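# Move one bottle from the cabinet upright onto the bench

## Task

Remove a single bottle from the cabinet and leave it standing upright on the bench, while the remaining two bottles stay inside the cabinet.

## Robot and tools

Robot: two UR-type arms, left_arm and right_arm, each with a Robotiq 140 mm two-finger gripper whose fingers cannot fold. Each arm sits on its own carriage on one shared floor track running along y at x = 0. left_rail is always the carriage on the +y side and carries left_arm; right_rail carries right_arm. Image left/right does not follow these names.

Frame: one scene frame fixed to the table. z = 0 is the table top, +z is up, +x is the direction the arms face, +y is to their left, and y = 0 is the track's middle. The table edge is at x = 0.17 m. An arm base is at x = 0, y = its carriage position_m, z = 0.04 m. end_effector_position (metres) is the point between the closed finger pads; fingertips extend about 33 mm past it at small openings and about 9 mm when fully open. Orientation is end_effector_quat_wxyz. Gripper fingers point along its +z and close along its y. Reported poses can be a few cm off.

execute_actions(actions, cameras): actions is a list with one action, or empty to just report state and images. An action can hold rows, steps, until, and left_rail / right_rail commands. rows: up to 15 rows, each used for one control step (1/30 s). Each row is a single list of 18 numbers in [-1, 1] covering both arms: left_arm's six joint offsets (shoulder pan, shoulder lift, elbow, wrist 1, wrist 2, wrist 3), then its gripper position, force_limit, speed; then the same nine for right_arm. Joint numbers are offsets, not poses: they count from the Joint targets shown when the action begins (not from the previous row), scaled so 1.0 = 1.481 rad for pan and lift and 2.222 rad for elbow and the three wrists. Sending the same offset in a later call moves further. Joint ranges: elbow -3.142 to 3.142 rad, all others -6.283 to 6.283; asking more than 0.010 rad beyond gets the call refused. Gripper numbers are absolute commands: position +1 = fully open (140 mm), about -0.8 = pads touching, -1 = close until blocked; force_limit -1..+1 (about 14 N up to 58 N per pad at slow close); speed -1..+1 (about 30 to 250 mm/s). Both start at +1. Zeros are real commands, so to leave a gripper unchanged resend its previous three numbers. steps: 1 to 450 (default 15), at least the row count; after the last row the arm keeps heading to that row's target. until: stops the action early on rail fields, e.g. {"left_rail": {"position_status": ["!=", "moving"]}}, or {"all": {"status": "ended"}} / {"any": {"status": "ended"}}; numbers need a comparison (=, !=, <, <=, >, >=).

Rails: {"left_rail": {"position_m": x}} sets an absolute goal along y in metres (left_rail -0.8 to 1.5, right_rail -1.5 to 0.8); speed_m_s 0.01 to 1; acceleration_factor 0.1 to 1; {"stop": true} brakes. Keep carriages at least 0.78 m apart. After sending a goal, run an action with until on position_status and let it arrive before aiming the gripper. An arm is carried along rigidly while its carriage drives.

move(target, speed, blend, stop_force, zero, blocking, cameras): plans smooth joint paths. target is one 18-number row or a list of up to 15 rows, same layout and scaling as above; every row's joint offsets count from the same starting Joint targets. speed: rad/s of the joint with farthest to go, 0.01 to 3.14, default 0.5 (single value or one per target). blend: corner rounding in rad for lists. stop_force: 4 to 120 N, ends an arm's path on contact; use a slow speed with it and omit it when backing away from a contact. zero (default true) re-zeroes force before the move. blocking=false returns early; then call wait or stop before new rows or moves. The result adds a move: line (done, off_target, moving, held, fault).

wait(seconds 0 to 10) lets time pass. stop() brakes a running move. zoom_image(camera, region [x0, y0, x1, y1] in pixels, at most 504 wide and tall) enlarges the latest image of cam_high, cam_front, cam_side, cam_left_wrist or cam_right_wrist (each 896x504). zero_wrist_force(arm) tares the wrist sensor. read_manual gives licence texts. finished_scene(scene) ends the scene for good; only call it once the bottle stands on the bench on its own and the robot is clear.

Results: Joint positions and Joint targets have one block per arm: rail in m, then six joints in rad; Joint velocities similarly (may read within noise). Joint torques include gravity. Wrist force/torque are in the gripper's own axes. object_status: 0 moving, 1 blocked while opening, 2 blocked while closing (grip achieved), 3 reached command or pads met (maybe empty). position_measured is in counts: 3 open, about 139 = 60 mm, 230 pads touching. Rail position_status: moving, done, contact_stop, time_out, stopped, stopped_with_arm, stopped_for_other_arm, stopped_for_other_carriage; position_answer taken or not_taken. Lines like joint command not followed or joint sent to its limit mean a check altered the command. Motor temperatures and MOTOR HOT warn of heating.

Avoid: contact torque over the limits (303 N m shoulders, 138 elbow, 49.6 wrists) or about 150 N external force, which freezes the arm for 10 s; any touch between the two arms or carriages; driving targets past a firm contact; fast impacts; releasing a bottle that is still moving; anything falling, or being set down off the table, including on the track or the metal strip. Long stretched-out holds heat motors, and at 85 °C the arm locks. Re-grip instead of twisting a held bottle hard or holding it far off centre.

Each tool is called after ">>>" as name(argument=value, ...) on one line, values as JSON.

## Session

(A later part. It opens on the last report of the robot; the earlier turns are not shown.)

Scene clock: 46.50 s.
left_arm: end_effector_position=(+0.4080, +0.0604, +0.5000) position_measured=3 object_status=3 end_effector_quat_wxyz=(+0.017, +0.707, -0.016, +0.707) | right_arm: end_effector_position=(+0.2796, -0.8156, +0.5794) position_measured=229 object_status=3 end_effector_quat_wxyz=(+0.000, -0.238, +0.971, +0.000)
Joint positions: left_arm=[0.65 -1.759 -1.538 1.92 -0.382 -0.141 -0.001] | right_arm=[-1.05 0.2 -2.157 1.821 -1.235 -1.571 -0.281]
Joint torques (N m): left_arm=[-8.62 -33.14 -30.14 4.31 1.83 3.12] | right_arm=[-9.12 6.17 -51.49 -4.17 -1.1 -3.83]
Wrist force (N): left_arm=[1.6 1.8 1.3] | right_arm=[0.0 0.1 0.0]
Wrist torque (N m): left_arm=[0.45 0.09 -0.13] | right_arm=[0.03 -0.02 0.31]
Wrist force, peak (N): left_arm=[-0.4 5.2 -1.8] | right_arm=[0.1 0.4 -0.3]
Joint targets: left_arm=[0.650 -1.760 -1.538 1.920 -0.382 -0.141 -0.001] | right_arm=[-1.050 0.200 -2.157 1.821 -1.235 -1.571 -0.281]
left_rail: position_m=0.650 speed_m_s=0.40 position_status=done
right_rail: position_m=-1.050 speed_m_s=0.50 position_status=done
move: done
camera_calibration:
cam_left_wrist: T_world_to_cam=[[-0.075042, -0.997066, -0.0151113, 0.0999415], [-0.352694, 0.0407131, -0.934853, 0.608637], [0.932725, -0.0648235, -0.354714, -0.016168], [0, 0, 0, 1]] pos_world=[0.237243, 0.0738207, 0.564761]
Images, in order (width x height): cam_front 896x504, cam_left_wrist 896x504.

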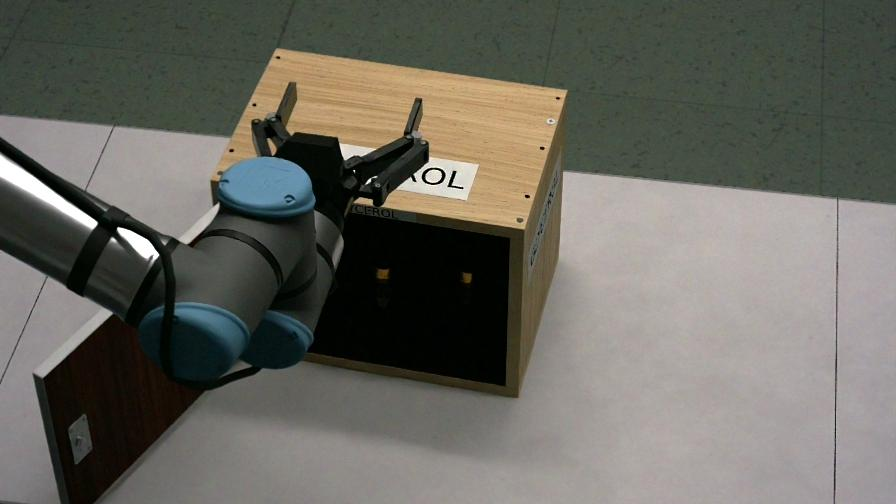

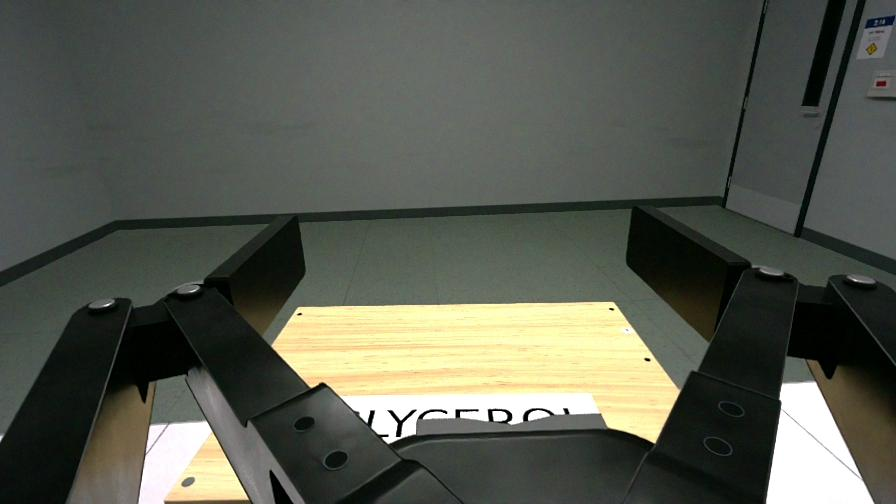

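>>> move(target=[-0.0089,0.2326,0.1080,-0.2630,0,0,1,1,1,0,0,0,0,0,0,-0.8,-1,-0.5], speed=0.4, cameras=["cam_front", "cam_high", "cam_left_wrist"])

>>> zoom_image(camera="cam_left_wrist", region=[200, 100, 700, 400])

Scene clock: 48.80 s.
left_arm: end_effector_position=(+0.4000, +0.0549, +0.2001) position_measured=3 object_status=3 end_effector_quat_wxyz=(+0.022, +0.707, -0.022, +0.707) | right_arm: end_effector_position=(+0.2796, -0.8156, +0.5794) position_measured=229 object_status=3 end_effector_quat_wxyz=(+0.000, -0.238, +0.971, +0.000)
Joint positions: left_arm=[0.65 -1.773 -1.193 2.16 -0.966 -0.141 -0.001] | right_arm=[-1.05 0.2 -2.157 1.821 -1.235 -1.571 -0.281]
Joint torques (N m): left_arm=[-9.03 -39.69 -13.69 -3.96 1.64 3.44] | right_arm=[-6.35 6.91 -52.93 -4.92 -1.08 -3.55]
Wrist force (N): left_arm=[1.5 2.6 1.9] | right_arm=[0.1 -0.1 -0.1]
Wrist torque (N m): left_arm=[0.62 0.13 -0.15] | right_arm=[-0.01 -0.03 0.30]
Wrist force, peak (N): left_arm=[3.8 2.2 1.7] | right_arm=[0.0 -0.2 -0.4]
Joint targets: left_arm=[0.650 -1.773 -1.193 2.160 -0.967 -0.141 -0.001] | right_arm=[-1.050 0.200 -2.157 1.821 -1.235 -1.571 -0.281]
left_rail: position_m=0.650 speed_m_s=0.40 position_status=done
right_rail: position_m=-1.050 speed_m_s=0.50 position_status=done
move: done
camera_calibration:
cam_left_wrist: T_world_to_cam=[[-0.0887915, -0.995928, -0.0155998, 0.09495], [-0.351987, 0.0460247, -0.934873, 0.324996], [0.931784, -0.0775178, -0.354641, -0.114349], [0, 0, 0, 1]] pos_world=[0.229374, 0.0707415, 0.264758]
Images, in order (width x height): cam_high 896x504, cam_front 896x504, cam_left_wrist 896x504.

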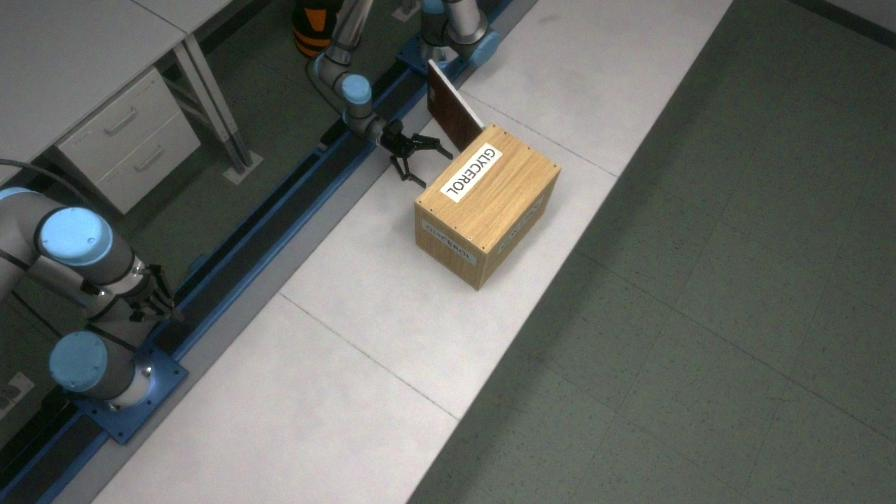

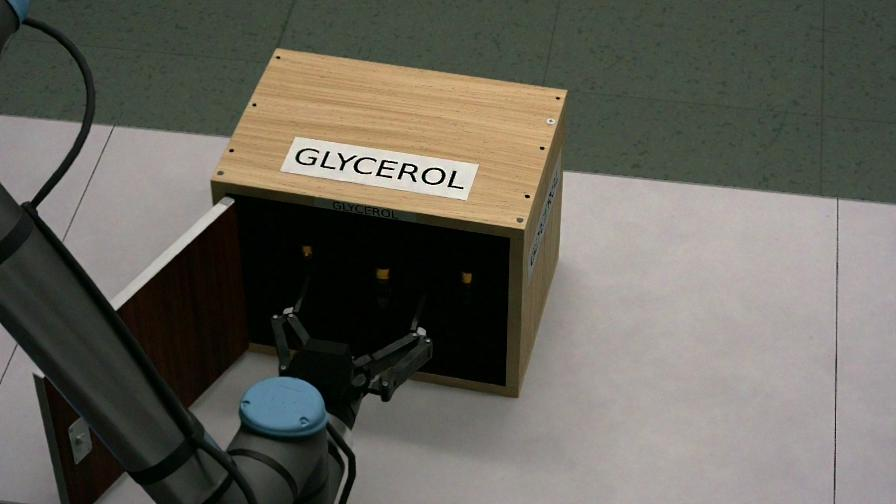

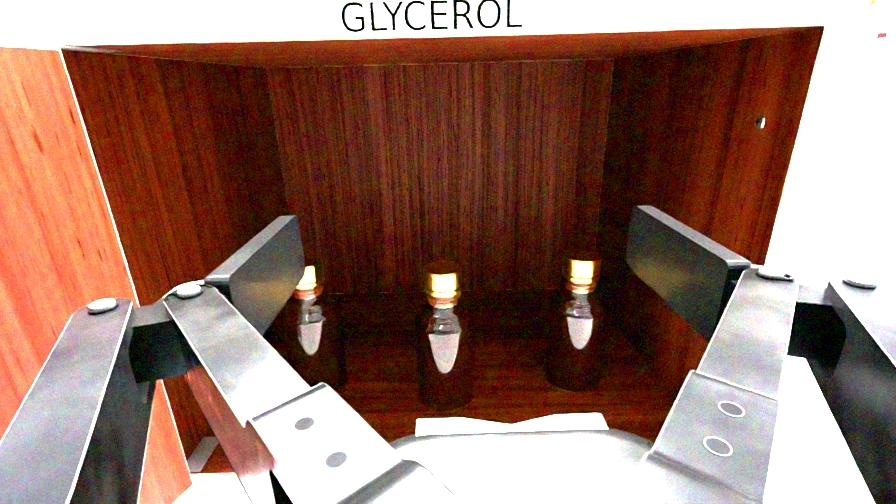

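Scaled by 1.008 from the camera's 896x504 image, which has a finer 1280x720 frame.

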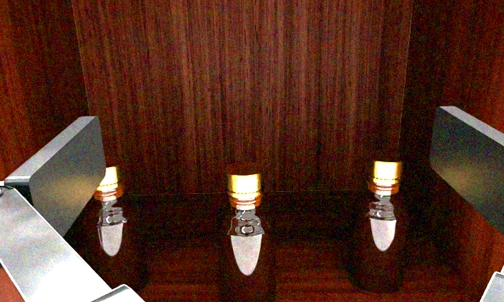

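>>> zoom_image(camera="cam_left_wrist", region=[370, 240, 530, 430])

>>> zoom_image(camera="cam_left_wrist", region=[260, 240, 420, 430])

>>> zoom_image(camera="cam_left_wrist", region=[500, 240, 660, 430])

Scaled by 2.653 from the camera's 896x504 image, which has a finer 1280x720 frame.

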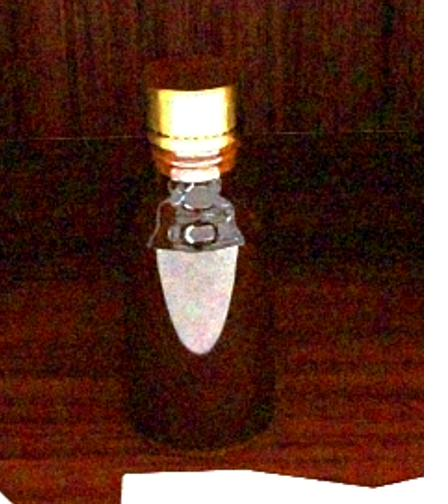

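Scaled by 2.653 from the camera's 896x504 image, which has a finer 1280x720 frame.

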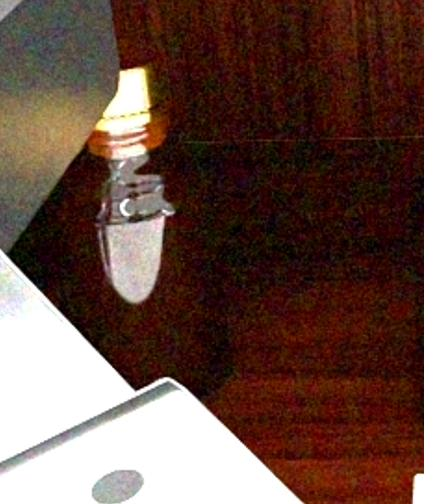

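Scaled by 2.653 from the camera's 896x504 image, which has a finer 1280x720 frame.

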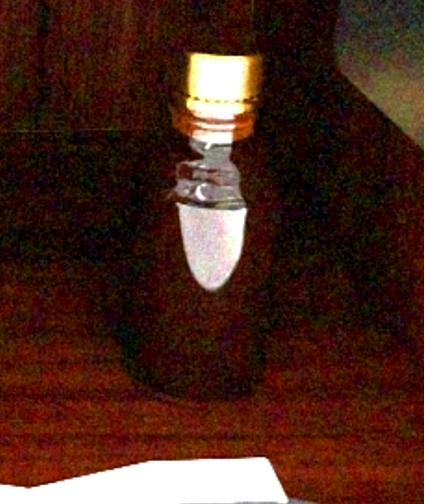

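>>> zoom_image(camera="cam_front", region=[240, 230, 480, 410])

Scaled by 2.100 from the camera's 896x504 image, which has a finer 1280x720 frame.

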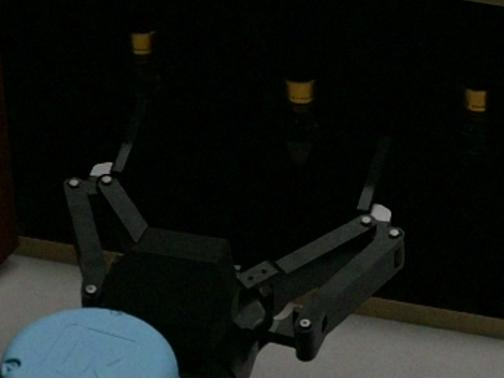

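>>> move(target=[[-0.0007,-0.1240,0.0602,-0.4343,-0.1040,0.4424,0.24,-1,-0.5,0,0,0,0,0,0,-0.8,-1,-0.5],[-0.0007,0.0540,0.0791,-0.5718,-0.1040,0.4424,0.24,-1,-0.5,0,0,0,0,0,0,-0.8,-1,-0.5]], speed=0.4, blend=0.03, cameras=["cam_front", "cam_high", "cam_left_wrist"])

Scene clock: 58.57 s.
left_arm: end_effector_position=(+0.3800, +0.0590, +0.0648) position_measured=99 object_status=3 end_effector_quat_wxyz=(+0.000, +0.809, +0.000, +0.588) | right_arm: end_effector_position=(+0.2796, -0.8156, +0.5794) position_measured=229 object_status=3 end_effector_quat_wxyz=(+0.000, -0.238, +0.971, +0.000)
Joint positions: left_arm=[0.65 -1.774 -1.113 2.336 -2.237 -0.372 0.982] | right_arm=[-1.05 0.2 -2.157 1.821 -1.235 -1.571 -0.281]
Joint torques (N m): left_arm=[-6.81 -46.57 -7.55 -6.87 1.2 3.3] | right_arm=[3.87 9.92 -51.61 -7.03 -1.16 -3.44]
Wrist force (N): left_arm=[1.6 1.8 0.8] | right_arm=[-0.3 0.1 -0.2]
Wrist torque (N m): left_arm=[0.36 0.05 -0.06] | right_arm=[0.04 0.05 0.30]
Wrist force, peak (N): left_arm=[1.6 2.8 2.5] | right_arm=[-0.1 0.2 -0.5]
Joint targets: left_arm=[0.650 -1.774 -1.113 2.336 -2.237 -0.372 0.982] | right_arm=[-1.050 0.200 -2.157 1.821 -1.235 -1.571 -0.281]
left_rail: position_m=0.650 speed_m_s=0.40 position_status=done
right_rail: position_m=-1.050 speed_m_s=0.50 position_status=done
move: done
camera_calibration:
cam_left_wrist: T_world_to_cam=[[-0.0313702, -0.999485, -0.0067406, 0.0729632], [-0.625481, 0.0248909, -0.779842, 0.286483], [0.779608, -0.0202477, -0.62594, -0.0713486], [0, 0, 0, 1]] pos_world=[0.237102, 0.0643501, 0.179243]
Images, in order (width x height): cam_high 896x504, cam_front 896x504, cam_left_wrist 896x504.

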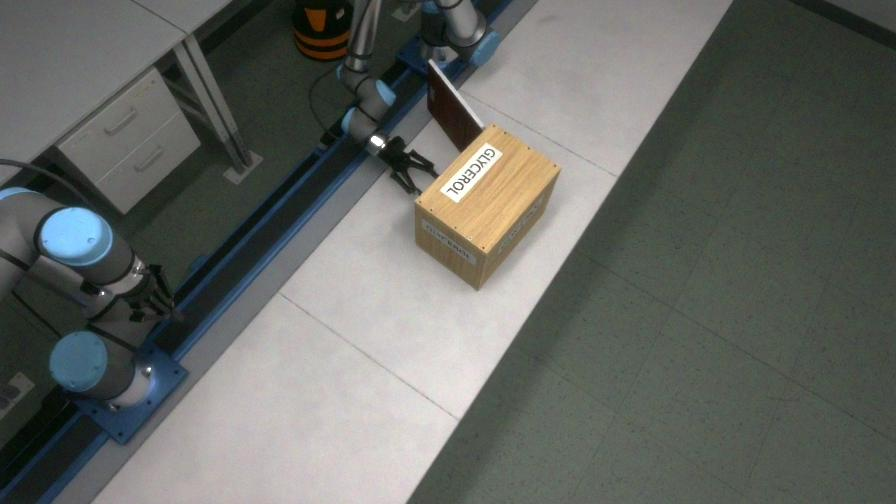

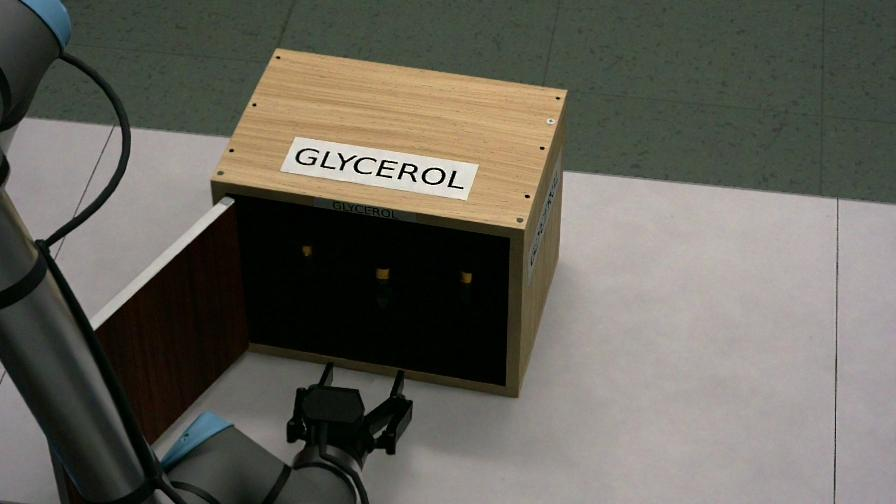

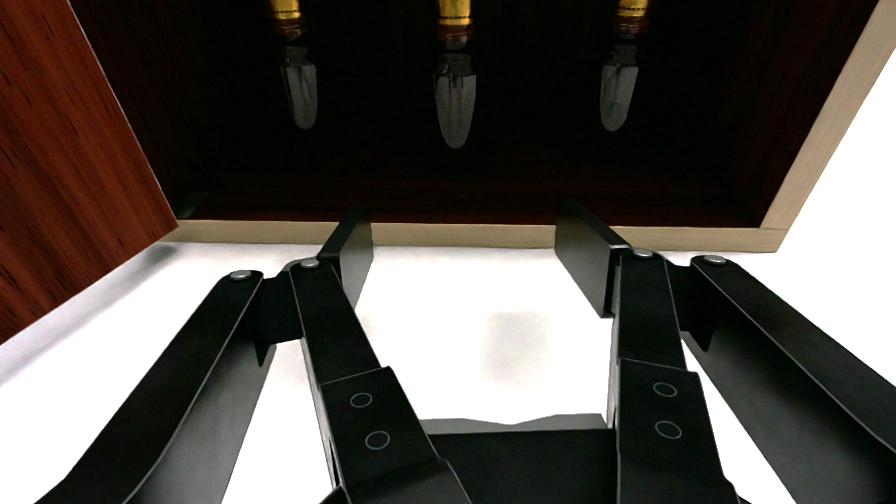

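>>> move(target=[[0.0468,0.0237,0.0032,-0.0935,0.0142,0.0796,0.24,-1,-0.5,0,0,0,0,0,0,-0.8,-1,-0.5],[0.0933,0.0569,0.0014,-0.2005,0.0233,0.1712,0.24,-1,-0.5,0,0,0,0,0,0,-0.8,-1,-0.5],[0.1394,0.0964,-0.0072,-0.3116,0.0261,0.2693,0.24,-1,-0.5,0,0,0,0,0,0,-0.8,-1,-0.5]], speed=0.2, blend=0.03, stop_force=12, cameras=["cam_front", "cam_left_wrist"])

Scene clock: 63.80 s.
left_arm: end_effector_position=(+0.5000, +0.0592, +0.0645) position_measured=99 object_status=3 end_effector_quat_wxyz=(+0.000, +0.809, +0.000, +0.588) | right_arm: end_effector_position=(+0.2796, -0.8156, +0.5794) position_measured=229 object_status=3 end_effector_quat_wxyz=(+0.000, -0.238, +0.971, +0.000)
Joint positions: left_arm=[0.65 -1.567 -0.97 2.32 -2.929 -0.314 1.581] | right_arm=[-1.05 0.2 -2.157 1.821 -1.235 -1.571 -0.281]
Joint torques (N m): left_arm=[8.61 -49.48 -26.06 -8.59 5.1 3.45] | right_arm=[11.9 7.59 -52.17 -6.23 -0.93 -3.38]
Wrist force (N): left_arm=[1.3 1.7 1.5] | right_arm=[0.1 0.0 0.0]
Wrist torque (N m): left_arm=[0.34 0.12 -0.15] | right_arm=[0.00 -0.02 0.30]
Wrist force, peak (N): left_arm=[2.3 2.0 1.5] | right_arm=[-0.2 0.1 -0.5]
Joint targets: left_arm=[0.650 -1.567 -0.970 2.320 -2.929 -0.314 1.581] | right_arm=[-1.050 0.200 -2.157 1.821 -1.235 -1.571 -0.281]
left_rail: position_m=0.650 speed_m_s=0.40 position_status=done
right_rail: position_m=-1.050 speed_m_s=0.50 position_status=done
move: done
camera_calibration:
cam_left_wrist: T_world_to_cam=[[-0.0310749, -0.999494, -0.0068439, 0.0767418], [-0.62566, 0.0247911, -0.779702, 0.361413], [0.779477, -0.0199472, -0.626114, -0.165108], [0, 0, 0, 1]] pos_world=[0.357205, 0.0644497, 0.178943]
Images, in order (width x height): cam_front 896x504, cam_left_wrist 896x504.

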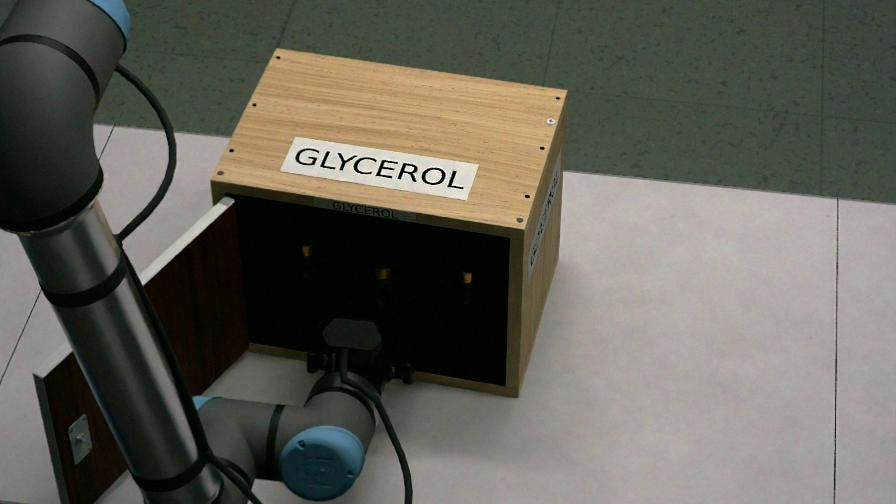

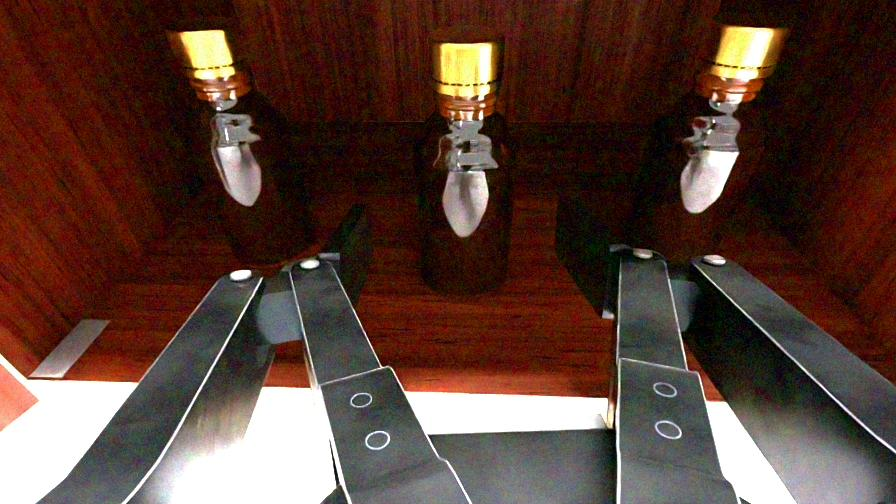

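>>> move(target=[0.0428,0.0377,-0.0149,-0.0968,-0.0030,0.0910,0.24,-1,-0.5,0,0,0,0,0,0,-0.8,-1,-0.5], speed=0.15, stop_force=10, cameras=["cam_left_wrist"])

Scene clock: 66.53 s.
left_arm: end_effector_position=(+0.5380, +0.0590, +0.0646) position_measured=99 object_status=3 end_effector_quat_wxyz=(+0.000, +0.809, +0.000, +0.588) | right_arm: end_effector_position=(+0.2796, -0.8156, +0.5794) position_measured=229 object_status=3 end_effector_quat_wxyz=(+0.000, -0.238, +0.971, +0.000)
Joint positions: left_arm=[0.65 -1.504 -0.914 2.287 -3.145 -0.321 1.783] | right_arm=[-1.05 0.2 -2.157 1.821 -1.235 -1.571 -0.281]
Joint torques (N m): left_arm=[11.09 -52.59 -24.72 -8.2 1.19 3.42] | right_arm=[14.96 7.41 -52.45 -6.64 -0.65 -3.05]
Wrist force (N): left_arm=[1.9 1.3 1.3] | right_arm=[-0.1 -0.1 -0.4]
Wrist torque (N m): left_arm=[0.16 -0.02 -0.23] | right_arm=[-0.01 0.01 0.31]
Wrist force, peak (N): left_arm=[1.7 1.7 1.8] | right_arm=[-0.1 0.0 -0.5]
Joint targets: left_arm=[0.650 -1.504 -0.914 2.287 -3.145 -0.321 1.783] | right_arm=[-1.050 0.200 -2.157 1.821 -1.235 -1.571 -0.281]
left_rail: position_m=0.650 speed_m_s=0.40 position_status=done
right_rail: position_m=-1.050 speed_m_s=0.50 position_status=done
move: done
camera_calibration:
cam_left_wrist: T_world_to_cam=[[-0.0310269, -0.999497, -0.0066243, 0.0776628], [-0.625663, 0.0245898, -0.779706, 0.385224], [0.779476, -0.0200473, -0.626111, -0.194585], [0, 0, 0, 1]] pos_world=[0.395105, 0.0642503, 0.179044]
Images, in order (width x height): cam_left_wrist 896x504.

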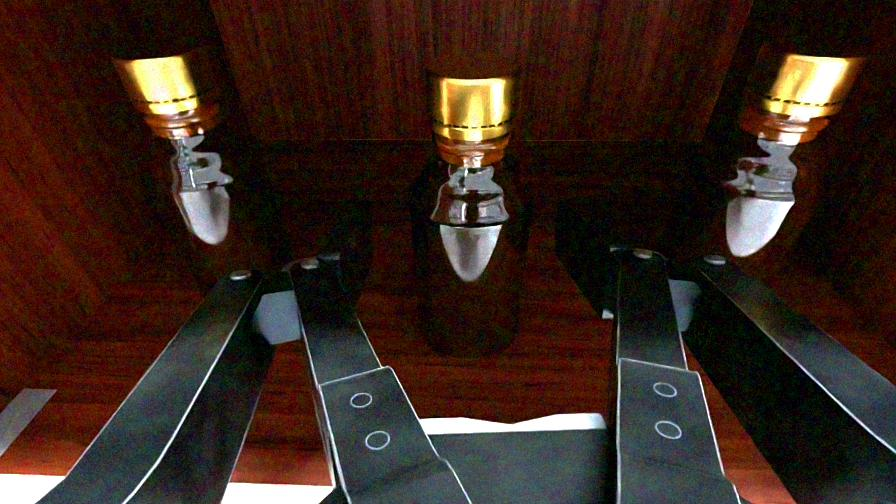

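>>> move(target=[[-0.0025,0,0,0,0,0,0.24,-1,-0.5,0,0,0,0,0,0,-0.8,-1,-0.5],[-0.0025,0,0,0,0,0,-1,-0.3,-1,0,0,0,0,0,0,-0.8,-1,-0.5]], speed=0.1, cameras=["cam_left_wrist"])

Scene clock: 69.00 s.
left_arm: end_effector_position=(+0.5358, +0.0570, +0.0646) position_measured=162 object_status=0 end_effector_quat_wxyz=(+0.001, +0.809, -0.001, +0.588) | right_arm: end_effector_position=(+0.2796, -0.8156, +0.5794) position_measured=229 object_status=3 end_effector_quat_wxyz=(+0.000, -0.238, +0.971, +0.000)
Joint positions: left_arm=[0.65 -1.508 -0.914 2.287 -3.145 -0.321 1.783] | right_arm=[-1.05 0.2 -2.157 1.821 -1.235 -1.571 -0.281]
Joint torques (N m): left_arm=[-7.99 -55.42 -25.38 -7.85 1.63 3.24] | right_arm=[19.05 7.31 -52.51 -7.15 -0.92 -2.73]
Wrist force (N): left_arm=[6.6 -1.6 -3.9] | right_arm=[0.0 0.2 0.0]
Wrist torque (N m): left_arm=[0.25 0.00 -0.19] | right_arm=[0.06 -0.01 0.30]
Wrist force, peak (N): left_arm=[6.9 -2.1 -4.0] | right_arm=[-0.1 0.1 -0.5]
Joint targets: left_arm=[0.650 -1.508 -0.914 2.287 -3.145 -0.321 1.783] | right_arm=[-1.050 0.200 -2.157 1.821 -1.235 -1.571 -0.281]
left_rail: position_m=0.650 speed_m_s=0.40 position_status=done
right_rail: position_m=-1.050 speed_m_s=0.50 position_status=done
move: done
camera_calibration:
cam_left_wrist: T_world_to_cam=[[-0.0347284, -0.999375, -0.00660347, 0.0776395], [-0.625591, 0.0268913, -0.779687, 0.383694], [0.779378, -0.0229463, -0.626134, -0.192659], [0, 0, 0, 1]] pos_world=[0.392886, 0.0628522, 0.179044]
Images, in order (width x height): cam_left_wrist 896x504.

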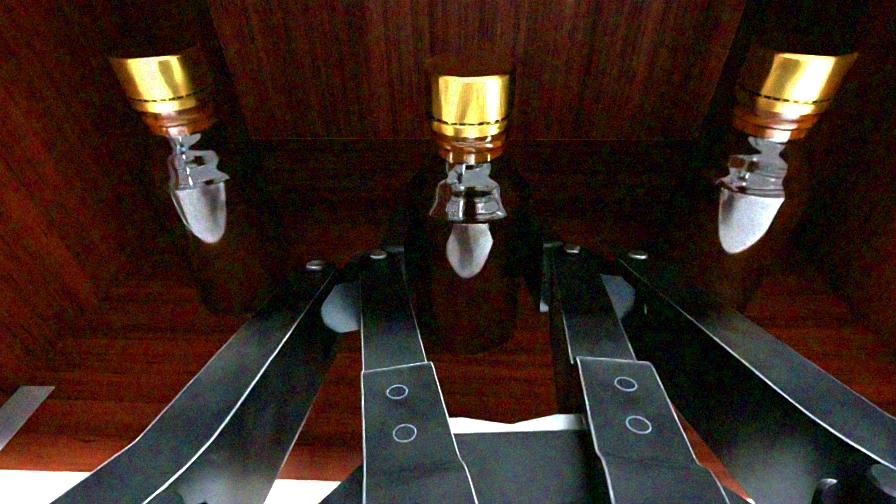

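>>> wait(seconds=1.5)

Scene clock: 70.57 s.
left_arm: end_effector_position=(+0.5358, +0.0570, +0.0646) position_measured=162 object_status=2 end_effector_quat_wxyz=(+0.001, +0.809, -0.001, +0.588) | right_arm: end_effector_position=(+0.2796, -0.8156, +0.5794) position_measured=229 object_status=3 end_effector_quat_wxyz=(+0.000, -0.238, +0.971, +0.000)
Joint positions: left_arm=[0.65 -1.508 -0.914 2.287 -3.145 -0.321 1.783] | right_arm=[-1.05 0.2 -2.157 1.821 -1.235 -1.571 -0.281]
Joint torques (N m): left_arm=[-4.8 -58.25 -24.1 -7.28 2.16 2.97] | right_arm=[18.01 7.29 -51.64 -6.94 -1.2 -2.98]
Wrist force (N): left_arm=[7.1 -1.7 -4.1] | right_arm=[-0.1 0.1 -0.1]
Wrist torque (N m): left_arm=[0.21 -0.10 -0.19] | right_arm=[0.03 0.01 0.30]
Wrist force, peak (N): left_arm=[7.3 -1.6 -4.3] | right_arm=[-0.2 -0.3 -0.4]
Joint targets: left_arm=[0.650 -1.508 -0.914 2.287 -3.145 -0.321 1.783] | right_arm=[-1.050 0.200 -2.157 1.821 -1.235 -1.571 -0.281]
Tool commands: left_gripper/position=-1.0 left_gripper/force_limit=-0.3 left_gripper/speed=-1.0 right_gripper/position=-0.8 right_gripper/force_limit=-1.0 right_gripper/speed=-0.5
left_rail: position_m=0.650 speed_m_s=0.40 position_status=done
right_rail: position_m=-1.050 speed_m_s=0.50 position_status=done
wait: 1.50 s

>>> move(target=[0,-0.0359,0.0027,0.0212,0,0,-1,-0.3,-1,0,0,0,0,0,0,-0.8,-1,-0.5], speed=0.05, cameras=["cam_left_wrist", "cam_front"])

Scene clock: 72.77 s.
left_arm: end_effector_position=(+0.5358, +0.0570, +0.0896) position_measured=162 object_status=2 end_effector_quat_wxyz=(+0.001, +0.809, -0.001, +0.588) | right_arm: end_effector_position=(+0.2796, -0.8156, +0.5794) position_measured=229 object_status=3 end_effector_quat_wxyz=(+0.000, -0.238, +0.971, +0.000)
Joint positions: left_arm=[0.65 -1.508 -0.967 2.293 -3.098 -0.321 1.783] | right_arm=[-1.05 0.2 -2.157 1.821 -1.235 -1.571 -0.281]
Joint torques (N m): left_arm=[-2.73 -79.79 -5.6 -1.25 2.74 2.48] | right_arm=[20.2 5.39 -51.87 -6.83 -0.96 -2.53]
Wrist force (N): left_arm=[-1.0 1.0 1.8] | right_arm=[-0.2 -0.2 0.0]
Wrist torque (N m): left_arm=[0.12 0.06 -0.15] | right_arm=[-0.03 0.02 0.31]
Wrist force, peak (N): left_arm=[7.3 -1.5 -4.5] | right_arm=[-0.2 0.1 -0.4]
Joint targets: left_arm=[0.650 -1.508 -0.968 2.293 -3.097 -0.321 1.783] | right_arm=[-1.050 0.200 -2.157 1.821 -1.235 -1.571 -0.281]
left_rail: position_m=0.650 speed_m_s=0.40 position_status=done
right_rail: position_m=-1.050 speed_m_s=0.50 position_status=done
move: done
camera_calibration:
cam_left_wrist: T_world_to_cam=[[-0.0347284, -0.999375, -0.00660347, 0.0778046], [-0.625591, 0.0268913, -0.779687, 0.403187], [0.779378, -0.0229463, -0.626134, -0.177006], [0, 0, 0, 1]] pos_world=[0.392886, 0.0628522, 0.204044]
Images, in order (width x height): cam_front 896x504, cam_left_wrist 896x504.

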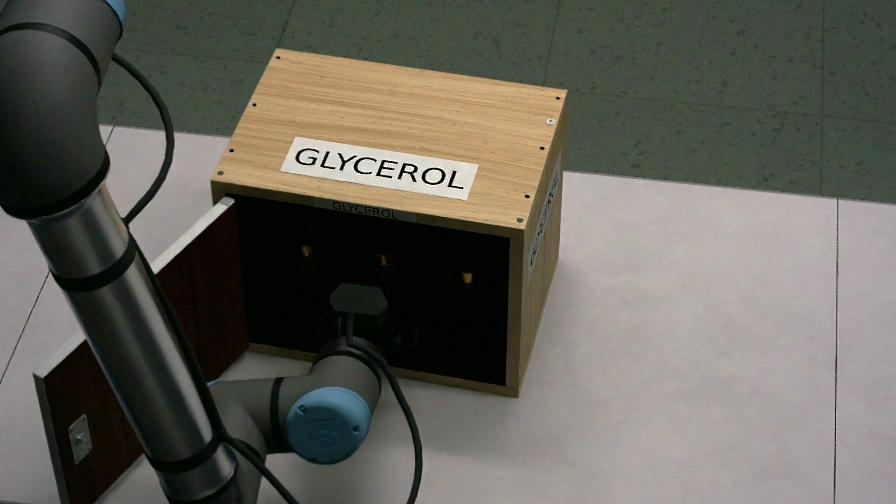

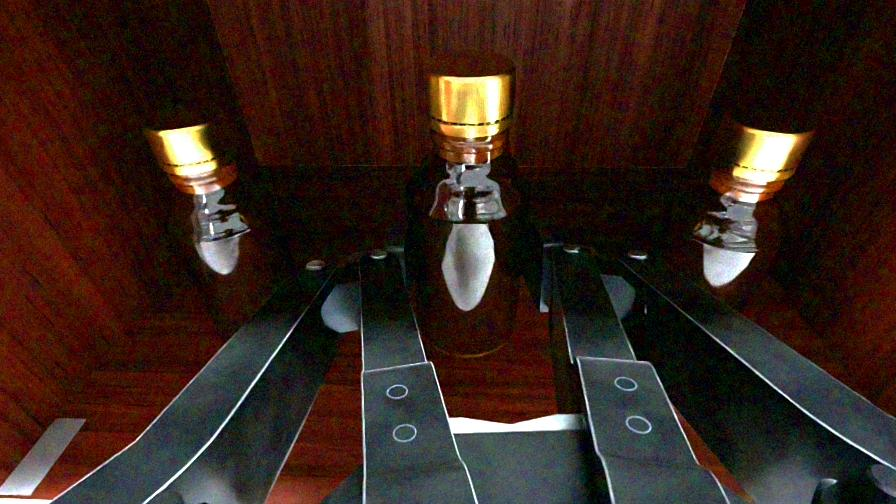

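>>> move(target=[[-0.0403,-0.0384,0.0139,0.0983,0.0030,-0.0910,-1,-0.3,-1,0,0,0,0,0,0,-0.8,-1,-0.5],[-0.0864,-0.0781,0.0214,0.2106,0.0001,-0.1892,-1,-0.3,-1,0,0,0,0,0,0,-0.8,-1,-0.5],[-0.1329,-0.1108,0.0222,0.3182,-0.0090,-0.2808,-1,-0.3,-1,0,0,0,0,0,0,-0.8,-1,-0.5],[-0.1797,-0.1338,0.0182,0.4120,-0.0232,-0.3604,-1,-0.3,-1,0,0,0,0,0,0,-0.8,-1,-0.5],[-0.2317,-0.1488,0.0105,0.4969,-0.0437,-0.4331,-1,-0.3,-1,0,0,0,0,0,0,-0.8,-1,-0.5]], speed=0.25, blend=0.04, cameras=["cam_left_wrist", "cam_front", "cam_high", "cam_side"])

Scene clock: 78.23 s.
left_arm: end_effector_position=(+0.3351, +0.0589, +0.0897) position_measured=162 object_status=2 end_effector_quat_wxyz=(+0.000, +0.809, +0.000, +0.588) | right_arm: end_effector_position=(+0.2796, -0.8156, +0.5794) position_measured=229 object_status=3 end_effector_quat_wxyz=(+0.000, -0.238, +0.971, +0.000)
Joint positions: left_arm=[0.65 -1.851 -1.188 2.316 -1.994 -0.418 0.821] | right_arm=[-1.05 0.2 -2.157 1.821 -1.235 -1.571 -0.281]
Joint torques (N m): left_arm=[-7.87 -70.56 -34.31 1.21 0.96 -3.85] | right_arm=[19.2 4.97 -52.31 -7.1 -1.1 -2.7]
Wrist force (N): left_arm=[-1.0 1.5 1.6] | right_arm=[0.0 0.1 -0.3]
Wrist torque (N m): left_arm=[0.32 0.05 -0.01] | right_arm=[0.04 0.00 0.30]
Wrist force, peak (N): left_arm=[-1.0 1.9 2.7] | right_arm=[0.1 0.0 -0.5]
Joint targets: left_arm=[0.650 -1.851 -1.188 2.316 -1.993 -0.418 0.821] | right_arm=[-1.050 0.200 -2.157 1.821 -1.235 -1.571 -0.281]
left_rail: position_m=0.650 speed_m_s=0.40 position_status=done
right_rail: position_m=-1.050 speed_m_s=0.50 position_status=done
move: done
camera_calibration:
cam_left_wrist: T_world_to_cam=[[-0.0312634, -0.99949, -0.00643584, 0.0715409], [-0.625706, 0.0245921, -0.779671, 0.277849], [0.779432, -0.0203482, -0.626156, -0.0206758], [0, 0, 0, 1]] pos_world=[0.192204, 0.0642509, 0.204145]
Images, in order (width x height): cam_high 896x504, cam_front 896x504, cam_side 896x504, cam_left_wrist 896x504.

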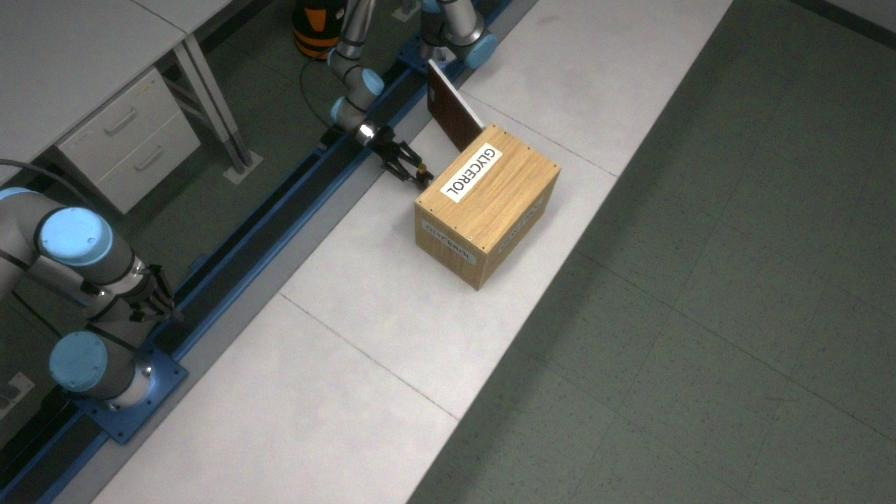

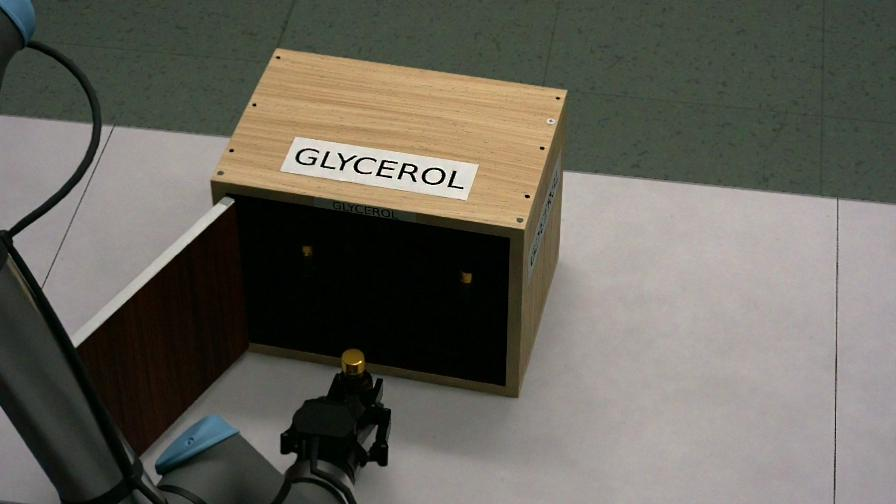

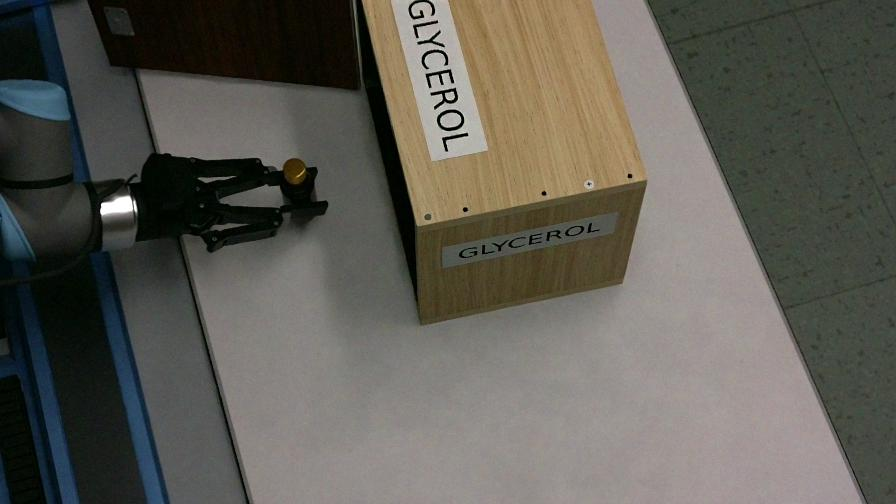

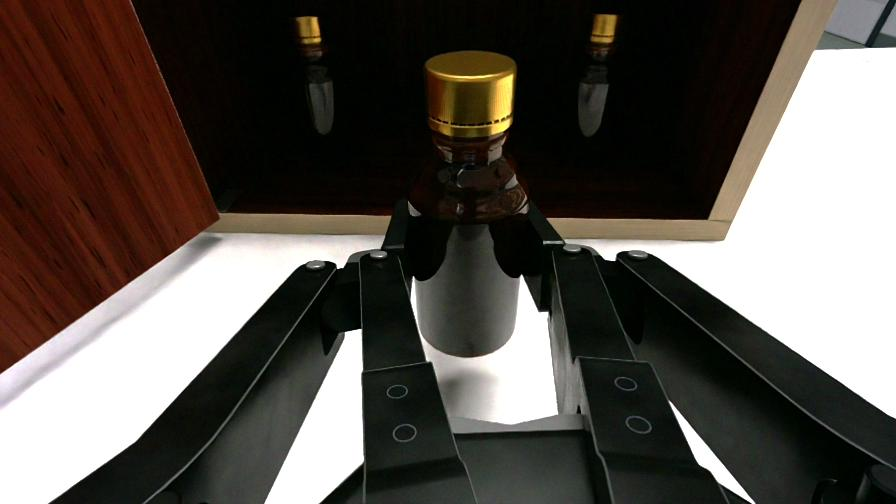

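>>> move(target=[[0,0.0303,0.0016,-0.0218,0,0,-1,-0.3,-1,0,0,0,0,0,0,-0.8,-1,-0.5],[0,0.0608,0.0023,-0.0428,0,0,-1,-0.3,-1,0,0,0,0,0,0,-0.8,-1,-0.5]], speed=[0.05, 0.02], blend=0.005, stop_force=6, cameras=["cam_left_wrist", "cam_side"])

Scene clock: 82.87 s.
left_arm: end_effector_position=(+0.3350, +0.0589, +0.0459) position_measured=162 object_status=2 end_effector_quat_wxyz=(+0.000, +0.809, +0.000, +0.588) | right_arm: end_effector_position=(+0.2796, -0.8156, +0.5794) position_measured=229 object_status=3 end_effector_quat_wxyz=(+0.000, -0.238, +0.971, +0.000)
Joint positions: left_arm=[0.65 -1.851 -1.098 2.321 -2.088 -0.418 0.821] | right_arm=[-1.05 0.2 -2.157 1.821 -1.235 -1.571 -0.281]
Joint torques (N m): left_arm=[-8.08 -43.46 -6.79 -6.53 2.41 -3.33] | right_arm=[18.49 8.22 -51.5 -7.04 -0.71 -2.78]
Wrist force (N): left_arm=[-0.6 1.7 1.8] | right_arm=[0.0 -0.2 -0.1]
Wrist torque (N m): left_arm=[0.41 0.00 0.01] | right_arm=[-0.04 -0.02 0.30]
Wrist force, peak (N): left_arm=[-1.0 1.9 2.2] | right_arm=[0.1 -0.1 -0.6]
Joint targets: left_arm=[0.650 -1.851 -1.098 2.321 -2.088 -0.418 0.821] | right_arm=[-1.050 0.200 -2.157 1.821 -1.235 -1.571 -0.281]
left_rail: position_m=0.650 speed_m_s=0.40 position_status=done
right_rail: position_m=-1.050 speed_m_s=0.50 position_status=done
move: done
camera_calibration:
cam_left_wrist: T_world_to_cam=[[-0.0311837, -0.999493, -0.00650035, 0.0712509], [-0.625659, 0.0245913, -0.779709, 0.243634], [0.779473, -0.0202472, -0.626109, -0.0480458], [0, 0, 0, 1]] pos_world=[0.192104, 0.0642507, 0.160345]
Images, in order (width x height): cam_side 896x504, cam_left_wrist 896x504.

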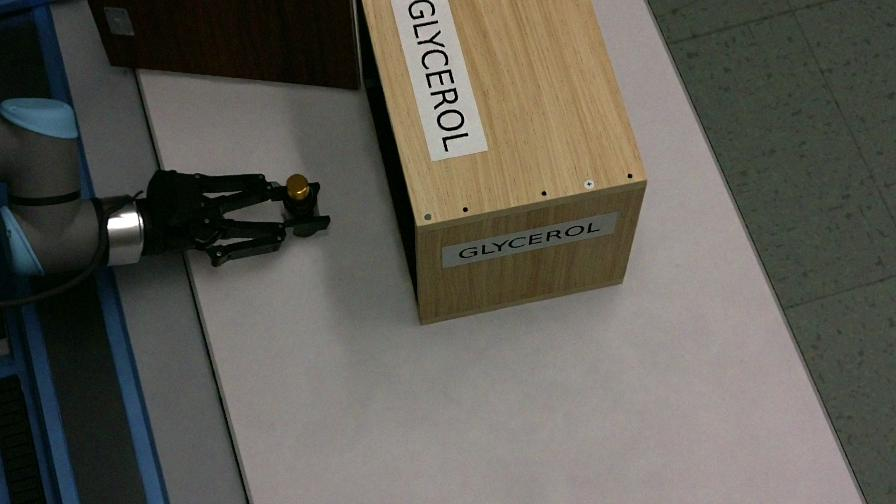

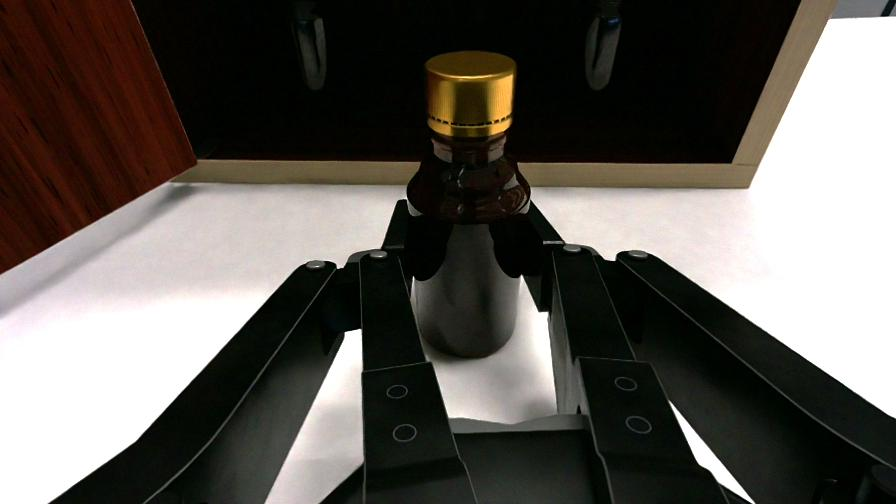

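>>> move(target=[0,0.0169,0.0002,-0.0115,0,0,-1,-0.3,-1,0,0,0,0,0,0,-0.8,-1,-0.5], speed=0.01, stop_force=5, cameras=["cam_left_wrist", "cam_side"])

Scene clock: 84.20 s.
left_arm: end_effector_position=(+0.3350, +0.0589, +0.0456) position_measured=162 object_status=2 end_effector_quat_wxyz=(+0.000, +0.809, +0.000, +0.588) | right_arm: end_effector_position=(+0.2796, -0.8156, +0.5794) position_measured=229 object_status=3 end_effector_quat_wxyz=(+0.000, -0.238, +0.971, +0.000)
Joint positions: left_arm=[0.65 -1.851 -1.097 2.321 -2.089 -0.418 0.821] | right_arm=[-1.05 0.2 -2.157 1.821 -1.235 -1.571 -0.281]
Joint torques (N m): left_arm=[-7.2 -67.85 -8.09 0.69 0.05 -3.19] | right_arm=[20.11 6.79 -51.82 -7.01 -0.73 -2.59]
Wrist force (N): left_arm=[6.8 1.1 0.8] | right_arm=[0.0 0.1 -0.2]
Wrist torque (N m): left_arm=[0.34 -0.04 -0.06] | right_arm=[0.04 0.00 0.30]
Wrist force, peak (N): left_arm=[13.0 -0.4 -2.3] | right_arm=[0.1 0.2 -0.5]
Joint targets: left_arm=[0.650 -1.851 -1.097 2.321 -2.089 -0.418 0.821] | right_arm=[-1.050 0.200 -2.157 1.821 -1.235 -1.571 -0.281]
left_rail: position_m=0.650 speed_m_s=0.40 position_status=done
right_rail: position_m=-1.050 speed_m_s=0.50 position_status=done
move: contact (left_arm); left_arm: the wrist 1 is farthest, 0.025 rad from its target
camera_calibration:
cam_left_wrist: T_world_to_cam=[[-0.0311837, -0.999493, -0.00650035, 0.0712496], [-0.625659, 0.0245913, -0.779709, 0.243478], [0.779473, -0.0202472, -0.626109, -0.0481711], [0, 0, 0, 1]] pos_world=[0.192104, 0.0642507, 0.160145]
Images, in order (width x height): cam_side 896x504, cam_left_wrist 896x504.

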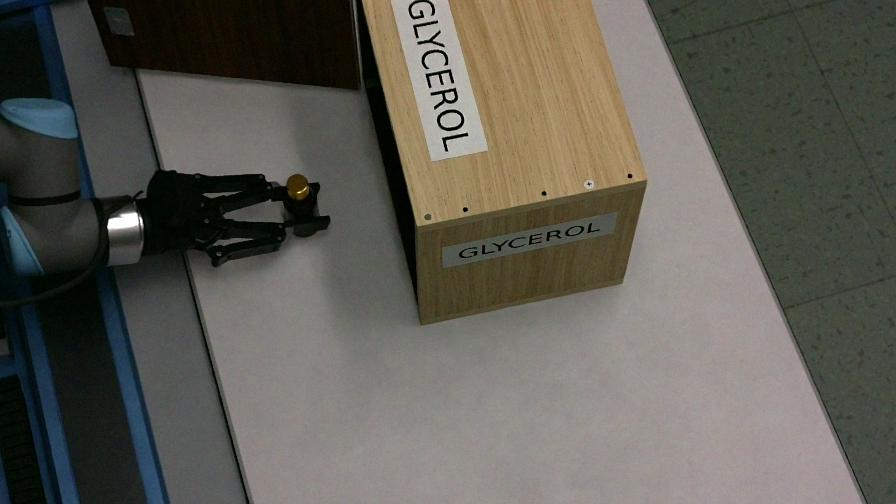

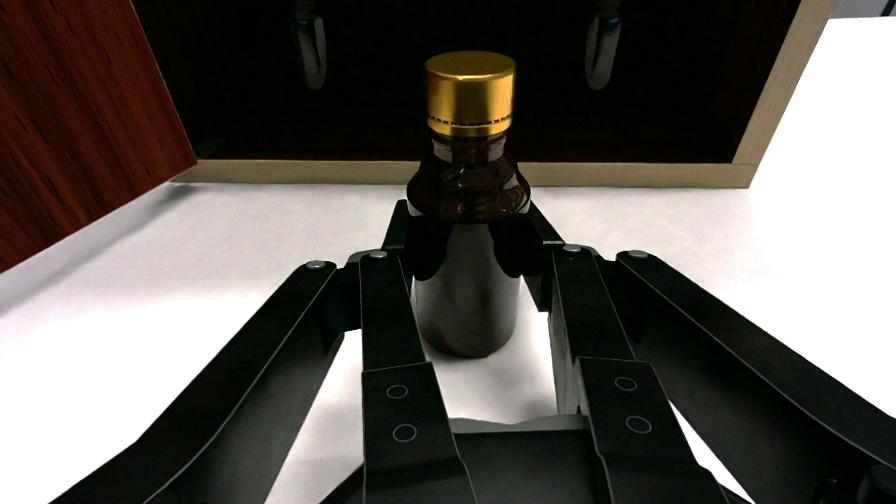

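>>> move(target=[0,0,0,0,0,0,0.24,-0.3,-1,0,0,0,0,0,0,-0.8,-1,-0.5], speed=0.05, cameras=["cam_left_wrist", "cam_side"])

Scene clock: 85.90 s.
left_arm: end_effector_position=(+0.3350, +0.0589, +0.0456) position_measured=99 object_status=0 end_effector_quat_wxyz=(+0.000, +0.809, +0.000, +0.588) | right_arm: end_effector_position=(+0.2796, -0.8156, +0.5794) position_measured=229 object_status=3 end_effector_quat_wxyz=(+0.000, -0.238, +0.971, +0.000)
Joint positions: left_arm=[0.65 -1.851 -1.097 2.321 -2.089 -0.418 0.821] | right_arm=[-1.05 0.2 -2.157 1.821 -1.235 -1.571 -0.281]
Joint torques (N m): left_arm=[-7.16 -68.05 -9.9 0.35 3.18 -2.13] | right_arm=[18.71 5.8 -51.02 -6.66 -0.96 -2.22]
Wrist force (N): left_arm=[1.8 1.7 0.9] | right_arm=[0.0 -0.2 -0.1]
Wrist torque (N m): left_arm=[0.41 0.02 0.01] | right_arm=[-0.03 -0.02 0.30]
Wrist force, peak (N): left_arm=[6.7 1.3 1.1] | right_arm=[0.0 0.2 -0.5]
Joint targets: left_arm=[0.650 -1.851 -1.097 2.321 -2.089 -0.418 0.821] | right_arm=[-1.050 0.200 -2.157 1.821 -1.235 -1.571 -0.281]
left_rail: position_m=0.650 speed_m_s=0.40 position_status=done
right_rail: position_m=-1.050 speed_m_s=0.50 position_status=done
move: done
camera_calibration:
cam_left_wrist: T_world_to_cam=[[-0.0311837, -0.999493, -0.00650035, 0.0712496], [-0.625659, 0.0245913, -0.779709, 0.243478], [0.779473, -0.0202472, -0.626109, -0.0481711], [0, 0, 0, 1]] pos_world=[0.192104, 0.0642507, 0.160145]
Images, in order (width x height): cam_side 896x504, cam_left_wrist 896x504.

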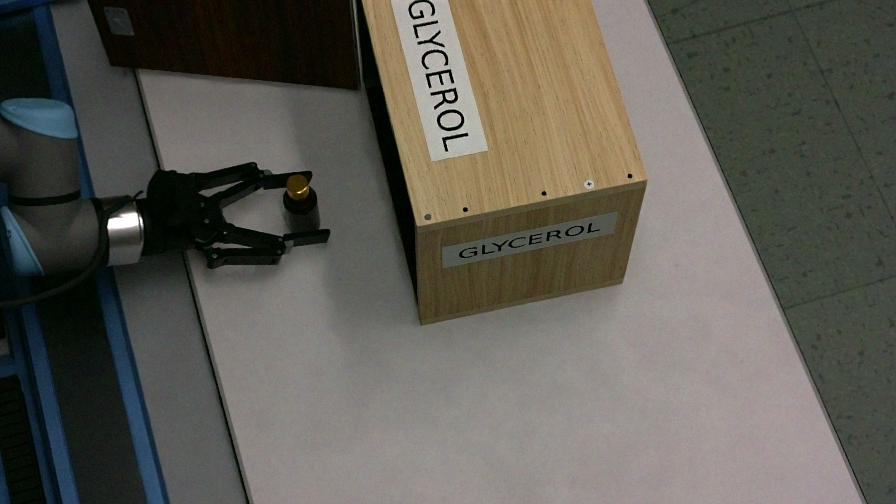

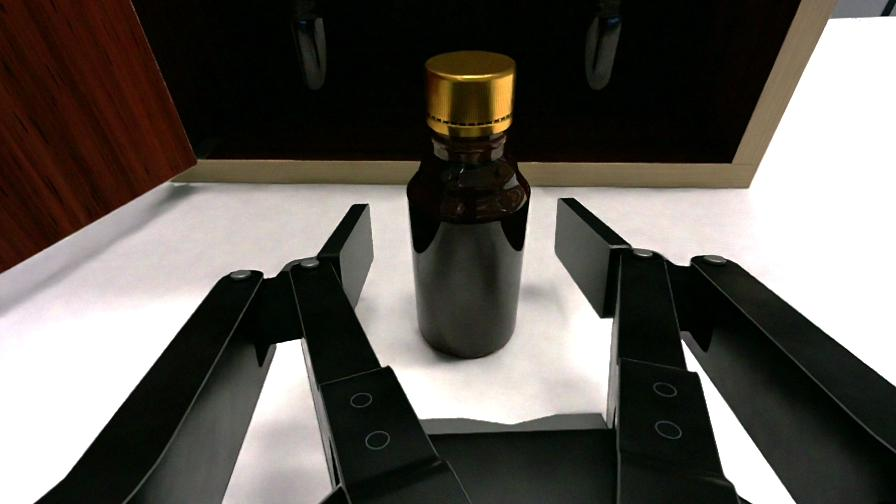

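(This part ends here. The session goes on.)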